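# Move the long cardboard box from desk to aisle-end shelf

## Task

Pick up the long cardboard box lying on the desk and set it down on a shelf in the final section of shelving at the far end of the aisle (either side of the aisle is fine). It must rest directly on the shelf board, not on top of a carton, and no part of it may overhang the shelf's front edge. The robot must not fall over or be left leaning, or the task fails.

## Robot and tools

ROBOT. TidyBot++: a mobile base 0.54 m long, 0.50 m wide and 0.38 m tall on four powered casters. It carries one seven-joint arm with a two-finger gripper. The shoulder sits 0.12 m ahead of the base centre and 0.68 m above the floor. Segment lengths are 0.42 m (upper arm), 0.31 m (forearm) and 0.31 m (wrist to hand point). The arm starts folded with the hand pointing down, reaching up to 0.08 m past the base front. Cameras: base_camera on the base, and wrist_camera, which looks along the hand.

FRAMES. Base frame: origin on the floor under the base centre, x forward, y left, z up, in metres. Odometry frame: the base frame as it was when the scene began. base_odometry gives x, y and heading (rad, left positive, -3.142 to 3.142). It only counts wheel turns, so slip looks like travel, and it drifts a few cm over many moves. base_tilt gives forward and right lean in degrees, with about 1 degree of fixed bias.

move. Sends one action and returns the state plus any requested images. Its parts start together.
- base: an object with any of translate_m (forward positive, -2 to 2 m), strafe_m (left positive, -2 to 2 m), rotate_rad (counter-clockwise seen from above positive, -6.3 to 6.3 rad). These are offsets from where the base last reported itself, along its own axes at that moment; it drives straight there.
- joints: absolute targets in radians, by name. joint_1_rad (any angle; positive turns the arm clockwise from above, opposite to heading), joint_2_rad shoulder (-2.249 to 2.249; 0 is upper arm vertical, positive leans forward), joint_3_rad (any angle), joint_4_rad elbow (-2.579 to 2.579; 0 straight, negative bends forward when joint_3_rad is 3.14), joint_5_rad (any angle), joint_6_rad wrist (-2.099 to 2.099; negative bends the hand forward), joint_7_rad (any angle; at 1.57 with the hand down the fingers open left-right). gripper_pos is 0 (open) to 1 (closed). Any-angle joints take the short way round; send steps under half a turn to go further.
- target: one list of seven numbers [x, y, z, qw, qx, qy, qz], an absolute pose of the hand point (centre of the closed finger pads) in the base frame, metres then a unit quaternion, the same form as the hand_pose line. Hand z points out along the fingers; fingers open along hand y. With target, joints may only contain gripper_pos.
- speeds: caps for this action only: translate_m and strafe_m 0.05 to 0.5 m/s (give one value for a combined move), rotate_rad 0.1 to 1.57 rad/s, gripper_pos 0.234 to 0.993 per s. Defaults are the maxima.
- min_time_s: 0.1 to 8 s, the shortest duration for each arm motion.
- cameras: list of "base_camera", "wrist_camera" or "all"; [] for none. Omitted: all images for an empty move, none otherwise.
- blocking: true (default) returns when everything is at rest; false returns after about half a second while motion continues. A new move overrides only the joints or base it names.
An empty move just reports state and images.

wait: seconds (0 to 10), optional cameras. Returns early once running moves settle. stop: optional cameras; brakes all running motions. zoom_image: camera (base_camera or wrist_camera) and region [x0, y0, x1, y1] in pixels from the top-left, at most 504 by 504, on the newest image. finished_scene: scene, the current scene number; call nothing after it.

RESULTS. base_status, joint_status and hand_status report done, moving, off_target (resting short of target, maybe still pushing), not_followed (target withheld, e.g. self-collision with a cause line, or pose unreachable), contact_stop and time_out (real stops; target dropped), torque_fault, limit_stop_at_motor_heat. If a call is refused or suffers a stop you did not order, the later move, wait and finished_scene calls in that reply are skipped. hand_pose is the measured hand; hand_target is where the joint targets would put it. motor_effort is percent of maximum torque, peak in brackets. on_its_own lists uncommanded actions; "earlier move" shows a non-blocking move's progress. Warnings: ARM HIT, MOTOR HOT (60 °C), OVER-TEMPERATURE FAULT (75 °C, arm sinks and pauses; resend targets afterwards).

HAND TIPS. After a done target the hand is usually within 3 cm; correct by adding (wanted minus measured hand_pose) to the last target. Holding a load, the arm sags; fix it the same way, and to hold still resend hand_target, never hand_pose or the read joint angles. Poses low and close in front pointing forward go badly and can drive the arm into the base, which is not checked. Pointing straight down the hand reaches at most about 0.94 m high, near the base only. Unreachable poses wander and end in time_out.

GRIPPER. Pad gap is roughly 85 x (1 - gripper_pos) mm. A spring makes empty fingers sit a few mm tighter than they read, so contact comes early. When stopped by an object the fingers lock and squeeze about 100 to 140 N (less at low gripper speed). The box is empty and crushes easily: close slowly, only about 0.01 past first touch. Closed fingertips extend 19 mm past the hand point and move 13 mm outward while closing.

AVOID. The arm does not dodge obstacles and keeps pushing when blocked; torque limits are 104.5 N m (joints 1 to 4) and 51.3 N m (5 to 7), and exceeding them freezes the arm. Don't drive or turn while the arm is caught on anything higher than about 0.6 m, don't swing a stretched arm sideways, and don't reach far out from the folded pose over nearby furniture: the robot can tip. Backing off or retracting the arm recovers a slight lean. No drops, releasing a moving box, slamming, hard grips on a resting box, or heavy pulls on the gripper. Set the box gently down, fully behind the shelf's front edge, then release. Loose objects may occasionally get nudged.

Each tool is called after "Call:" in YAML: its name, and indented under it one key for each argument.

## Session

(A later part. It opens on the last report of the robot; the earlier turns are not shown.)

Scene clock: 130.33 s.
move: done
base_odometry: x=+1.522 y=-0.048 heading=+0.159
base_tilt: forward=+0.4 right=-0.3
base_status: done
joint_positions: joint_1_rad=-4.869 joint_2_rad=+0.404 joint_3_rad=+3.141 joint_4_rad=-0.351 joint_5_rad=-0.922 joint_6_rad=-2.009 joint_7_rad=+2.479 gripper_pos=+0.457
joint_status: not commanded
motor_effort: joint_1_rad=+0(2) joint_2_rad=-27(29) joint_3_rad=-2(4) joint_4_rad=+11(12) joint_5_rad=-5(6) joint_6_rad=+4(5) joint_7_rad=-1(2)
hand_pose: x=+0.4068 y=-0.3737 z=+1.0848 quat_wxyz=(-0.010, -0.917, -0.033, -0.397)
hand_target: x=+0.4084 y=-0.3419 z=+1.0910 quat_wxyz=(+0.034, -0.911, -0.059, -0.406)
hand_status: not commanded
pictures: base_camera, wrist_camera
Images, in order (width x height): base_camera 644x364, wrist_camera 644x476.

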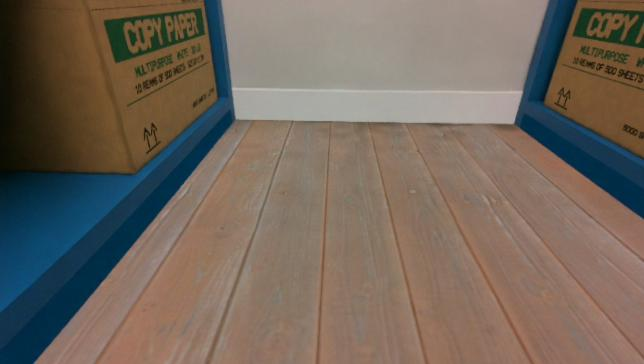

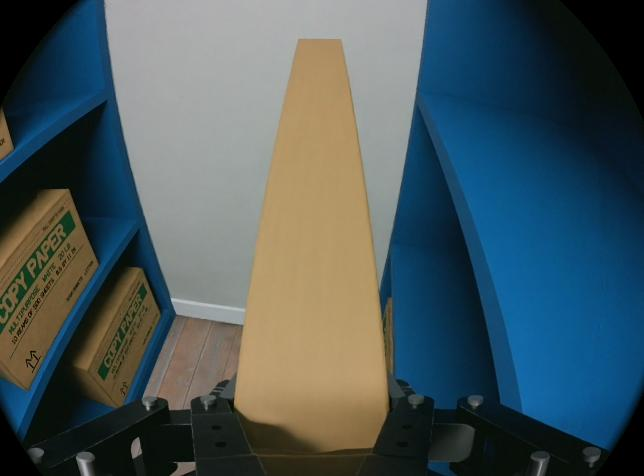

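Call:
move:
  base: {"rotate_rad": -0.036}
  cameras: ["all"]

Scene clock: 132.70 s.
move: done
base_odometry: x=+1.522 y=-0.048 heading=+0.124
base_tilt: forward=+0.5 right=-0.3
base_status: done
joint_positions: joint_1_rad=-4.866 joint_2_rad=+0.406 joint_3_rad=+3.141 joint_4_rad=-0.351 joint_5_rad=-0.923 joint_6_rad=-2.009 joint_7_rad=+2.479 gripper_pos=+0.457
joint_status: not commanded
motor_effort: joint_1_rad=+0(3) joint_2_rad=-26(28) joint_3_rad=-3(4) joint_4_rad=+10(11) joint_5_rad=-5(6) joint_6_rad=+5(5) joint_7_rad=-1(1)
hand_pose: x=+0.4056 y=-0.3753 z=+1.0842 quat_wxyz=(-0.010, -0.917, -0.031, -0.397)
hand_target: x=+0.4084 y=-0.3419 z=+1.0910 quat_wxyz=(+0.034, -0.911, -0.059, -0.406)
hand_status: not commanded
pictures: base_camera, wrist_camera
Images, in order (width x height): base_camera 644x364, wrist_camera 644x476.

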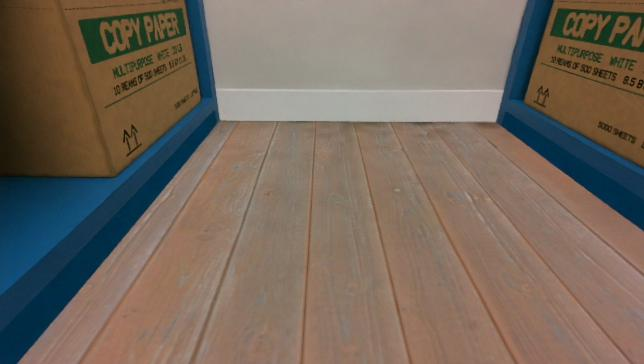

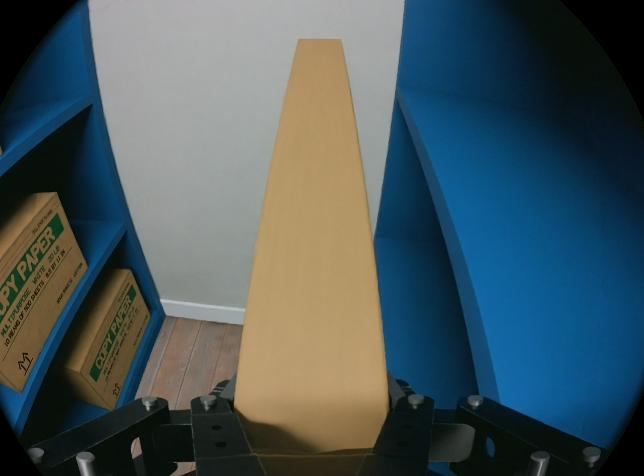

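Call:
move:
  base: {"translate_m": 0.31}
  speeds: {"translate_m": 0.2}
  cameras: ["all"]

Scene clock: 135.30 s.
move: done
base_odometry: x=+1.830 y=-0.010 heading=+0.124
base_tilt: forward=+0.4 right=-0.3
base_status: done
joint_positions: joint_1_rad=-4.867 joint_2_rad=+0.406 joint_3_rad=+3.141 joint_4_rad=-0.351 joint_5_rad=-0.923 joint_6_rad=-2.010 joint_7_rad=+2.479 gripper_pos=+0.457
joint_status: not commanded
motor_effort: joint_1_rad=+0(3) joint_2_rad=-26(28) joint_3_rad=-3(4) joint_4_rad=+11(12) joint_5_rad=-5(6) joint_6_rad=+4(5) joint_7_rad=-1(2)
hand_pose: x=+0.4063 y=-0.3747 z=+1.0842 quat_wxyz=(-0.010, -0.917, -0.032, -0.397)
hand_target: x=+0.4084 y=-0.3419 z=+1.0910 quat_wxyz=(+0.034, -0.911, -0.059, -0.406)
hand_status: not commanded
pictures: base_camera, wrist_camera
Images, in order (width x height): base_camera 644x364, wrist_camera 644x476.

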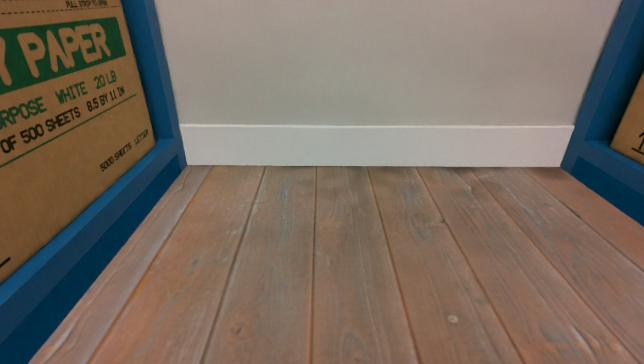

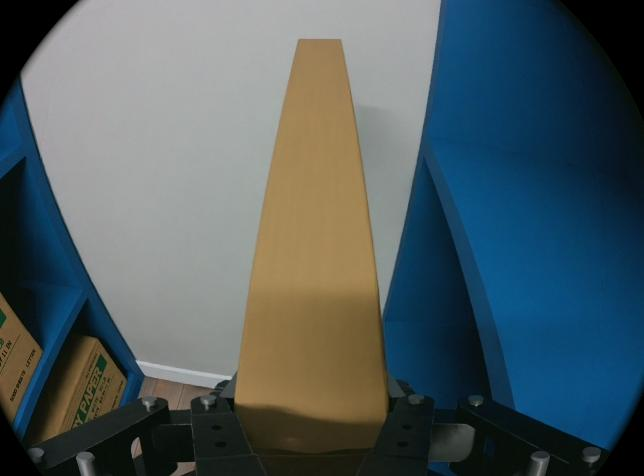

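Call:
move:
  base: {"translate_m": 0.03, "strafe_m": -0.18}
  speeds: {"strafe_m": 0.15}
  cameras: ["all"]

Scene clock: 137.53 s.
move: done
base_odometry: x=+1.882 y=-0.185 heading=+0.124
base_tilt: forward=+0.5 right=-0.3
base_status: done
joint_positions: joint_1_rad=-4.867 joint_2_rad=+0.411 joint_3_rad=+3.141 joint_4_rad=-0.350 joint_5_rad=-0.923 joint_6_rad=-2.010 joint_7_rad=+2.479 gripper_pos=+0.457
joint_status: not commanded
motor_effort: joint_1_rad=+0(1) joint_2_rad=-27(30) joint_3_rad=-2(4) joint_4_rad=+10(12) joint_5_rad=-5(6) joint_6_rad=+4(5) joint_7_rad=-1(2)
hand_pose: x=+0.4066 y=-0.3766 z=+1.0822 quat_wxyz=(-0.007, -0.917, -0.031, -0.397)
hand_target: x=+0.4084 y=-0.3419 z=+1.0910 quat_wxyz=(+0.034, -0.911, -0.059, -0.406)
hand_status: not commanded
pictures: base_camera, wrist_camera
Images, in order (width x height): base_camera 644x364, wrist_camera 644x476.

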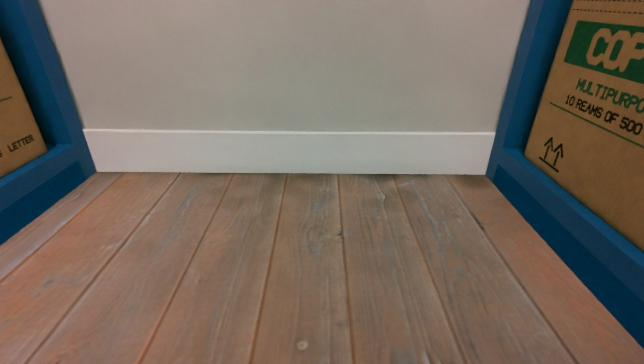

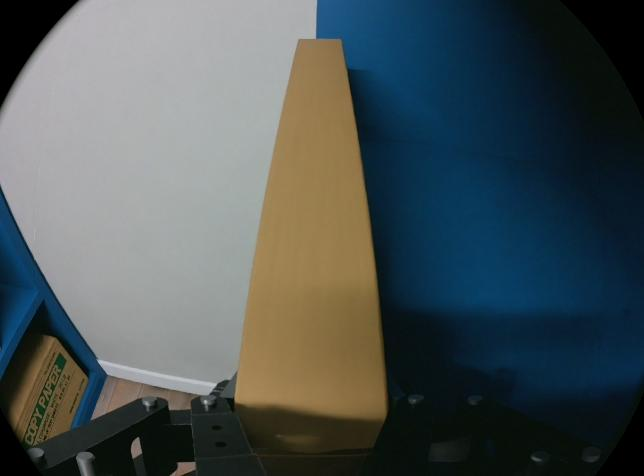

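Call:
move:
  base: {"strafe_m": -0.095}
  speeds: {"strafe_m": 0.1}
  cameras: ["all"]

Scene clock: 140.90 s.
move: time_out
base_odometry: x=+1.892 y=-0.260 heading=+0.125
base_tilt: forward=+0.4 right=-0.3
base_status: strafe_m time_out (by the wheels' count: -0.076 of -0.095)
joint_positions: joint_1_rad=-4.867 joint_2_rad=+0.419 joint_3_rad=+3.141 joint_4_rad=-0.348 joint_5_rad=-0.926 joint_6_rad=-2.013 joint_7_rad=+2.479 gripper_pos=+0.457
joint_status: not commanded
motor_effort: joint_1_rad=-1(2) joint_2_rad=-27(34) joint_3_rad=-3(4) joint_4_rad=+12(13) joint_5_rad=-5(8) joint_6_rad=+4(5) joint_7_rad=-1(2)
hand_pose: x=+0.4067 y=-0.3787 z=+1.0794 quat_wxyz=(-0.004, -0.917, -0.031, -0.397)
hand_target: x=+0.4084 y=-0.3419 z=+1.0910 quat_wxyz=(+0.034, -0.911, -0.059, -0.406)
hand_status: not commanded
pictures: base_camera, wrist_camera
Images, in order (width x height): base_camera 644x364, wrist_camera 644x476.

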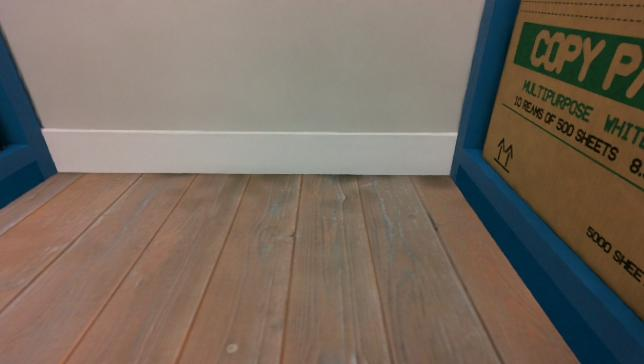

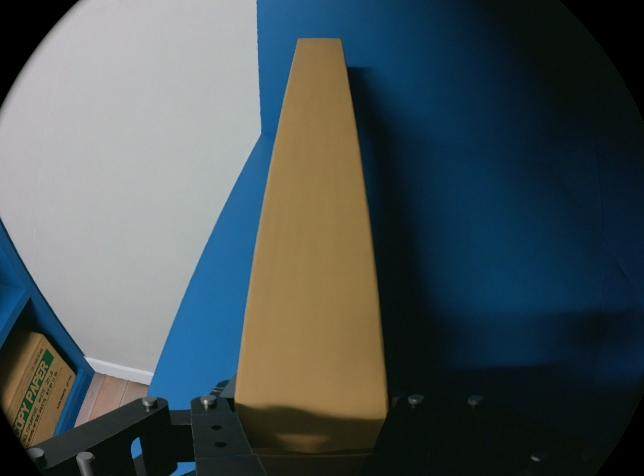

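Call:
move:
  base: {"strafe_m": 0.015}
  speeds: {"strafe_m": 0.05}

Call:
move:
  joints: {"joint_1_rad": 1.395, "joint_2_rad": 0.32, "joint_4_rad": -0.61, "joint_5_rad": -0.78, "joint_6_rad": -1.85, "joint_7_rad": 2.6}
  min_time_s: 3
  cameras: ["wrist_camera"]

Scene clock: 142.40 s.
move: done
base_odometry: x=+1.890 y=-0.245 heading=+0.125
base_tilt: forward=+0.5 right=-0.3
base_status: done
joint_positions: joint_1_rad=-4.867 joint_2_rad=+0.420 joint_3_rad=+3.141 joint_4_rad=-0.347 joint_5_rad=-0.926 joint_6_rad=-2.013 joint_7_rad=+2.479 gripper_pos=+0.457
joint_status: not commanded
motor_effort: joint_1_rad=+0(1) joint_2_rad=-27(32) joint_3_rad=-3(4) joint_4_rad=+11(12) joint_5_rad=-5(6) joint_6_rad=+4(5) joint_7_rad=-1(1)
hand_pose: x=+0.4068 y=-0.3790 z=+1.0791 quat_wxyz=(-0.003, -0.917, -0.031, -0.397)
hand_target: x=+0.4084 y=-0.3419 z=+1.0910 quat_wxyz=(+0.034, -0.911, -0.059, -0.406)
hand_status: not commanded
pictures: none

Scene clock: 145.70 s.
move: done
base_odometry: x=+1.890 y=-0.245 heading=+0.125
base_tilt: forward=+0.4 right=-0.3
base_status: not commanded
joint_positions: joint_1_rad=-4.872 joint_2_rad=+0.361 joint_3_rad=+3.141 joint_4_rad=-0.582 joint_5_rad=-0.870 joint_6_rad=-1.939 joint_7_rad=+2.558 gripper_pos=+0.457
joint_status: all done
motor_effort: joint_1_rad=+0(1) joint_2_rad=-25(29) joint_3_rad=-3(4) joint_4_rad=+11(13) joint_5_rad=-5(7) joint_6_rad=+3(5) joint_7_rad=-1(2)
hand_pose: x=+0.4065 y=-0.3812 z=+1.0429 quat_wxyz=(+0.025, -0.921, -0.008, -0.388)
hand_target: x=+0.4049 y=-0.3988 z=+1.0475 quat_wxyz=(-0.036, -0.925, +0.000, -0.377)
hand_status: not commanded
Images, in order (width x height): wrist_camera 644x476.

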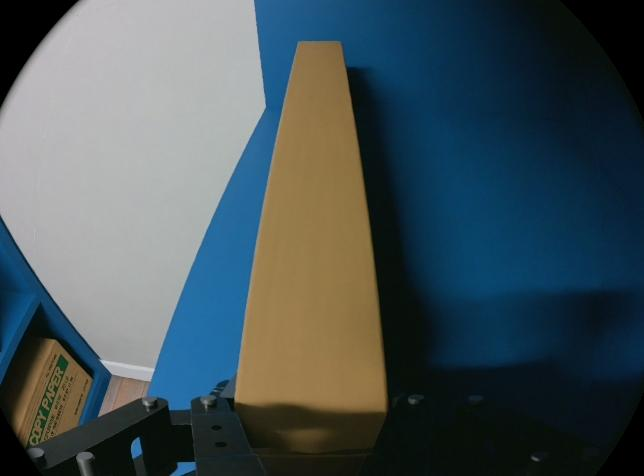

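Call:
move:
  joints: {"joint_1_rad": 1.3765, "joint_2_rad": 0.252, "joint_4_rad": -0.766, "joint_5_rad": -0.714, "joint_6_rad": -1.742, "joint_7_rad": 2.6735}
  min_time_s: 2.5
  cameras: ["wrist_camera"]

Scene clock: 148.73 s.
move: done
base_odometry: x=+1.890 y=-0.245 heading=+0.125
base_tilt: forward=+0.4 right=-0.3
base_status: not commanded
joint_positions: joint_1_rad=-4.888 joint_2_rad=+0.284 joint_3_rad=+3.141 joint_4_rad=-0.726 joint_5_rad=-0.800 joint_6_rad=-1.826 joint_7_rad=+2.643 gripper_pos=+0.457
joint_status: all done
motor_effort: joint_1_rad=+0(1) joint_2_rad=-23(26) joint_3_rad=-2(3) joint_4_rad=+11(13) joint_5_rad=-6(7) joint_6_rad=+3(4) joint_7_rad=-3(3)
hand_pose: x=+0.4080 y=-0.3845 z=+1.0333 quat_wxyz=(-0.014, -0.923, -0.006, -0.384)
hand_target: x=+0.4040 y=-0.4014 z=+1.0294 quat_wxyz=(-0.062, -0.928, +0.003, -0.367)
hand_status: not commanded
Images, in order (width x height): wrist_camera 644x476.

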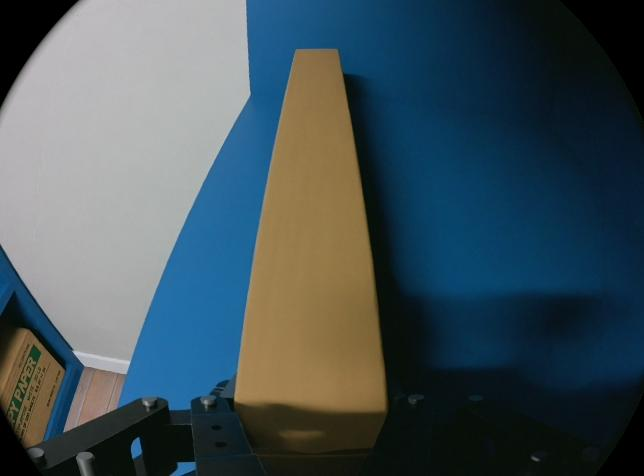

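Call:
move:
  joints: {"joint_2_rad": 0.237, "joint_4_rad": -0.85, "joint_5_rad": -0.707, "joint_6_rad": -1.7, "joint_7_rad": 2.70}
  min_time_s: 2.5
  cameras: ["wrist_camera"]

Scene clock: 151.77 s.
move: done
base_odometry: x=+1.890 y=-0.245 heading=+0.125
base_tilt: forward=+0.4 right=-0.3
base_status: not commanded
joint_positions: joint_1_rad=-4.889 joint_2_rad=+0.258 joint_3_rad=+3.141 joint_4_rad=-0.801 joint_5_rad=-0.794 joint_6_rad=-1.780 joint_7_rad=+2.671 gripper_pos=+0.457
joint_status: all done
motor_effort: joint_1_rad=+0(1) joint_2_rad=-21(24) joint_3_rad=-2(3) joint_4_rad=+10(12) joint_5_rad=-6(7) joint_6_rad=+2(3) joint_7_rad=-3(4)
hand_pose: x=+0.4095 y=-0.3846 z=+1.0250 quat_wxyz=(-0.017, -0.922, -0.001, -0.387)
hand_target: x=+0.4040 y=-0.4032 z=+1.0108 quat_wxyz=(-0.054, -0.929, +0.010, -0.365)
hand_status: not commanded
Images, in order (width x height): wrist_camera 644x476.

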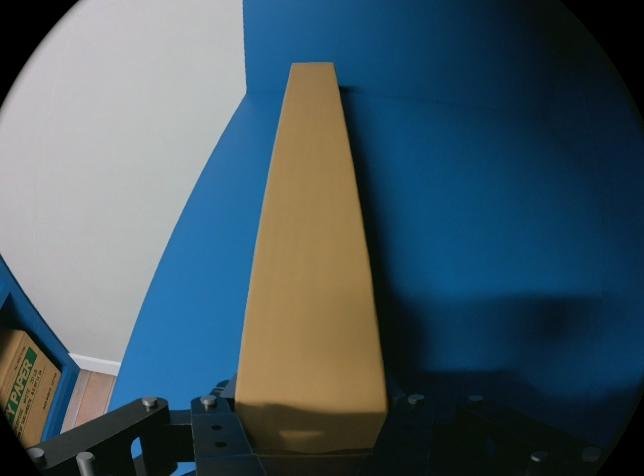

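Call:
move:
  joints: {"gripper_pos": 0.4}
  speeds: {"gripper_pos": 0.234}
  cameras: ["wrist_camera"]

Call:
move:
  joints: {"gripper_pos": 0.15}
  speeds: {"gripper_pos": 0.234}
  cameras: ["wrist_camera"]

Scene clock: 152.90 s.
move: done
base_odometry: x=+1.890 y=-0.245 heading=+0.125
base_tilt: forward=+0.4 right=-0.3
base_status: not commanded
joint_positions: joint_1_rad=-4.889 joint_2_rad=+0.253 joint_3_rad=+3.141 joint_4_rad=-0.807 joint_5_rad=-0.794 joint_6_rad=-1.768 joint_7_rad=+2.671 gripper_pos=+0.399
joint_status: all done
motor_effort: joint_1_rad=-1(1) joint_2_rad=-20(21) joint_3_rad=-2(2) joint_4_rad=+11(11) joint_5_rad=-4(7) joint_6_rad=+1(2) joint_7_rad=-1(3)
hand_pose: x=+0.4102 y=-0.3854 z=+1.0266 quat_wxyz=(-0.021, -0.921, +0.001, -0.389)
hand_target: x=+0.4040 y=-0.4032 z=+1.0108 quat_wxyz=(-0.054, -0.929, +0.010, -0.365)
hand_status: not commanded
Images, in order (width x height): wrist_camera 644x476.

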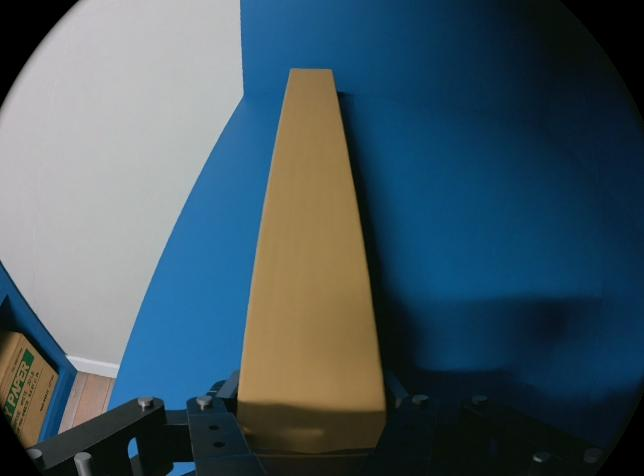

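Scene clock: 154.53 s.
move: done
base_odometry: x=+1.890 y=-0.245 heading=+0.125
base_tilt: forward=+0.4 right=-0.3
base_status: not commanded
joint_positions: joint_1_rad=-4.892 joint_2_rad=+0.253 joint_3_rad=+3.141 joint_4_rad=-0.815 joint_5_rad=-0.794 joint_6_rad=-1.768 joint_7_rad=+2.671 gripper_pos=+0.153
joint_status: all done
motor_effort: joint_1_rad=+0(1) joint_2_rad=-22(23) joint_3_rad=-1(2) joint_4_rad=+12(12) joint_5_rad=-4(4) joint_6_rad=+2(3) joint_7_rad=-2(2)
hand_pose: x=+0.4111 y=-0.3842 z=+1.0241 quat_wxyz=(-0.017, -0.921, +0.001, -0.389)
hand_target: x=+0.4040 y=-0.4032 z=+1.0108 quat_wxyz=(-0.054, -0.929, +0.010, -0.365)
hand_status: not commanded
Images, in order (width x height): wrist_camera 644x476.

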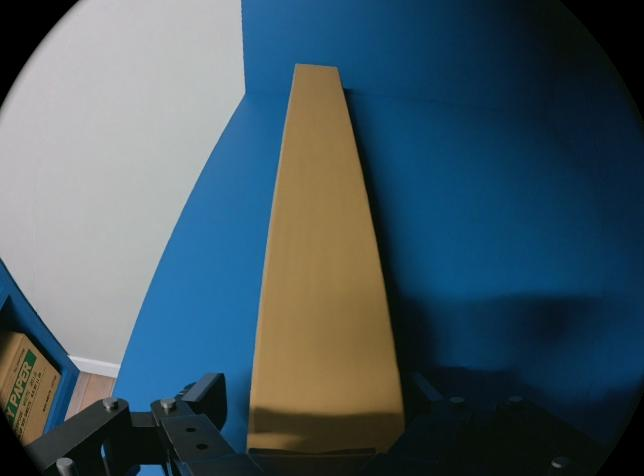

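Call:
move:
  joints: {"gripper_pos": 0.0}

Call:
move:
  joints: {"joint_1_rad": 1.40, "joint_2_rad": 0.36, "joint_4_rad": -0.45, "joint_5_rad": -0.95, "joint_6_rad": -2.0, "joint_7_rad": 2.50}
  min_time_s: 3
  cameras: ["wrist_camera"]

Scene clock: 155.53 s.
move: done
base_odometry: x=+1.890 y=-0.245 heading=+0.125
base_tilt: forward=+0.4 right=-0.3
base_status: not commanded
joint_positions: joint_1_rad=-4.892 joint_2_rad=+0.253 joint_3_rad=+3.141 joint_4_rad=-0.824 joint_5_rad=-0.790 joint_6_rad=-1.768 joint_7_rad=+2.671 gripper_pos=+0.002
joint_status: all done
motor_effort: joint_1_rad=+0(1) joint_2_rad=-24(24) joint_3_rad=-2(3) joint_4_rad=+14(14) joint_5_rad=-6(6) joint_6_rad=+3(3) joint_7_rad=-1(2)
hand_pose: x=+0.4103 y=-0.3841 z=+1.0203 quat_wxyz=(-0.014, -0.922, +0.003, -0.386)
hand_target: x=+0.4040 y=-0.4032 z=+1.0108 quat_wxyz=(-0.054, -0.929, +0.010, -0.365)
hand_status: not commanded
pictures: none

Scene clock: 158.83 s.
move: done
base_odometry: x=+1.890 y=-0.245 heading=+0.125
base_tilt: forward=+0.4 right=-0.3
base_status: not commanded
joint_positions: joint_1_rad=-4.892 joint_2_rad=+0.336 joint_3_rad=+3.141 joint_4_rad=-0.469 joint_5_rad=-0.844 joint_6_rad=-1.921 joint_7_rad=+2.541 gripper_pos=+0.002
joint_status: all done
motor_effort: joint_1_rad=+0(2) joint_2_rad=-25(26) joint_3_rad=-2(3) joint_4_rad=+11(15) joint_5_rad=-5(7) joint_6_rad=+4(5) joint_7_rad=-1(2)
hand_pose: x=+0.4107 y=-0.3770 z=+1.0828 quat_wxyz=(-0.042, -0.918, -0.025, -0.393)
hand_target: x=+0.4143 y=-0.3503 z=+1.0840 quat_wxyz=(+0.015, -0.913, -0.045, -0.406)
hand_status: not commanded
Images, in order (width x height): wrist_camera 644x476.

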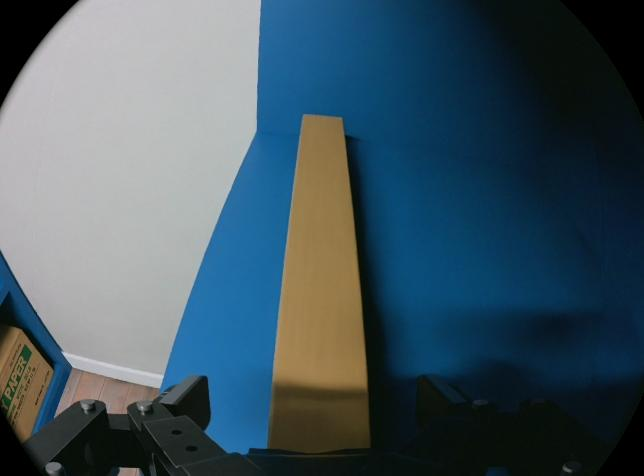

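Call:
move:
  joints: {"joint_2_rad": 0.39, "joint_4_rad": -0.35, "joint_5_rad": -1.0, "joint_6_rad": -2.06, "joint_7_rad": 2.46}
  min_time_s: 2

Call:
move:
  base: {"strafe_m": 0.28}
  speeds: {"strafe_m": 0.15}
  cameras: ["all"]

Scene clock: 161.27 s.
move: done
base_odometry: x=+1.890 y=-0.245 heading=+0.125
base_tilt: forward=+0.4 right=-0.3
base_status: not commanded
joint_positions: joint_1_rad=-4.892 joint_2_rad=+0.366 joint_3_rad=+3.141 joint_4_rad=-0.370 joint_5_rad=-0.895 joint_6_rad=-1.981 joint_7_rad=+2.501 gripper_pos=+0.002
joint_status: all done
motor_effort: joint_1_rad=+0(1) joint_2_rad=-25(26) joint_3_rad=-2(3) joint_4_rad=+10(13) joint_5_rad=-5(6) joint_6_rad=+4(6) joint_7_rad=-1(2)
hand_pose: x=+0.4125 y=-0.3639 z=+1.0959 quat_wxyz=(-0.034, -0.916, -0.044, -0.398)
hand_target: x=+0.4131 y=-0.3377 z=+1.0952 quat_wxyz=(+0.021, -0.911, -0.066, -0.407)
hand_status: not commanded
pictures: none

Scene clock: 163.87 s.
move: done
base_odometry: x=+1.855 y=+0.033 heading=+0.125
base_tilt: forward=+0.3 right=-0.3
base_status: done
joint_positions: joint_1_rad=-4.891 joint_2_rad=+0.381 joint_3_rad=+3.141 joint_4_rad=-0.366 joint_5_rad=-0.899 joint_6_rad=-1.985 joint_7_rad=+2.500 gripper_pos=+0.002
joint_status: not commanded
motor_effort: joint_1_rad=+0(1) joint_2_rad=-25(29) joint_3_rad=-3(3) joint_4_rad=+11(12) joint_5_rad=-4(5) joint_6_rad=+4(5) joint_7_rad=-1(1)
hand_pose: x=+0.4136 y=-0.3682 z=+1.0906 quat_wxyz=(-0.026, -0.916, -0.044, -0.398)
hand_target: x=+0.4131 y=-0.3377 z=+1.0952 quat_wxyz=(+0.021, -0.911, -0.066, -0.407)
hand_status: not commanded
pictures: base_camera, wrist_camera
Images, in order (width x height): base_camera 644x364, wrist_camera 644x476.

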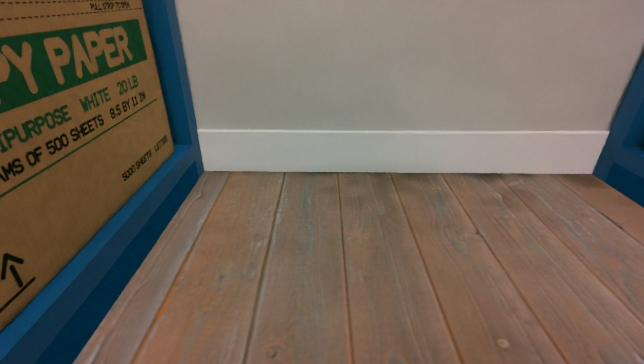

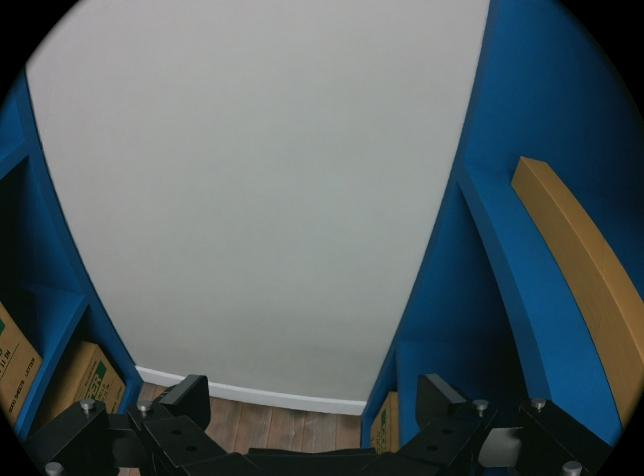

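Call:
move:
  base: {"translate_m": -0.45}
  speeds: {"translate_m": 0.25}
  cameras: ["wrist_camera"]

Scene clock: 167.27 s.
move: done
base_odometry: x=+1.408 y=-0.023 heading=+0.125
base_tilt: forward=+0.4 right=-0.2
base_status: done
joint_positions: joint_1_rad=-4.887 joint_2_rad=+0.381 joint_3_rad=+3.141 joint_4_rad=-0.366 joint_5_rad=-0.900 joint_6_rad=-1.986 joint_7_rad=+2.500 gripper_pos=+0.002
joint_status: not commanded
motor_effort: joint_1_rad=-1(3) joint_2_rad=-25(27) joint_3_rad=-2(3) joint_4_rad=+11(12) joint_5_rad=-5(5) joint_6_rad=+4(5) joint_7_rad=-1(2)
hand_pose: x=+0.4122 y=-0.3692 z=+1.0907 quat_wxyz=(-0.027, -0.916, -0.042, -0.398)
hand_target: x=+0.4131 y=-0.3377 z=+1.0952 quat_wxyz=(+0.021, -0.911, -0.066, -0.407)
hand_status: not commanded
Images, in order (width x height): wrist_camera 644x476.

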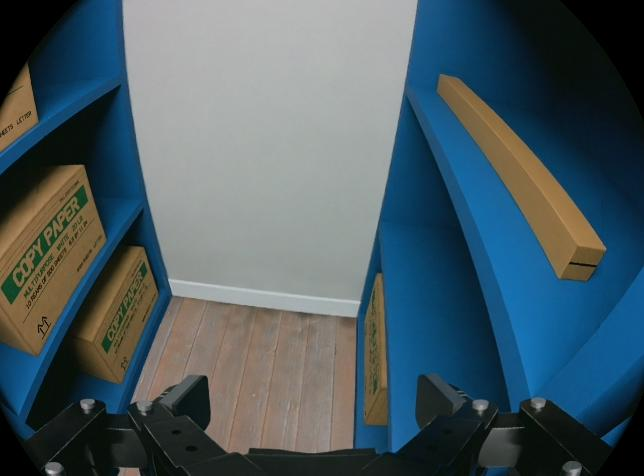

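Call:
finished_scene:
  scene: 1

The scene is finished: the task was done.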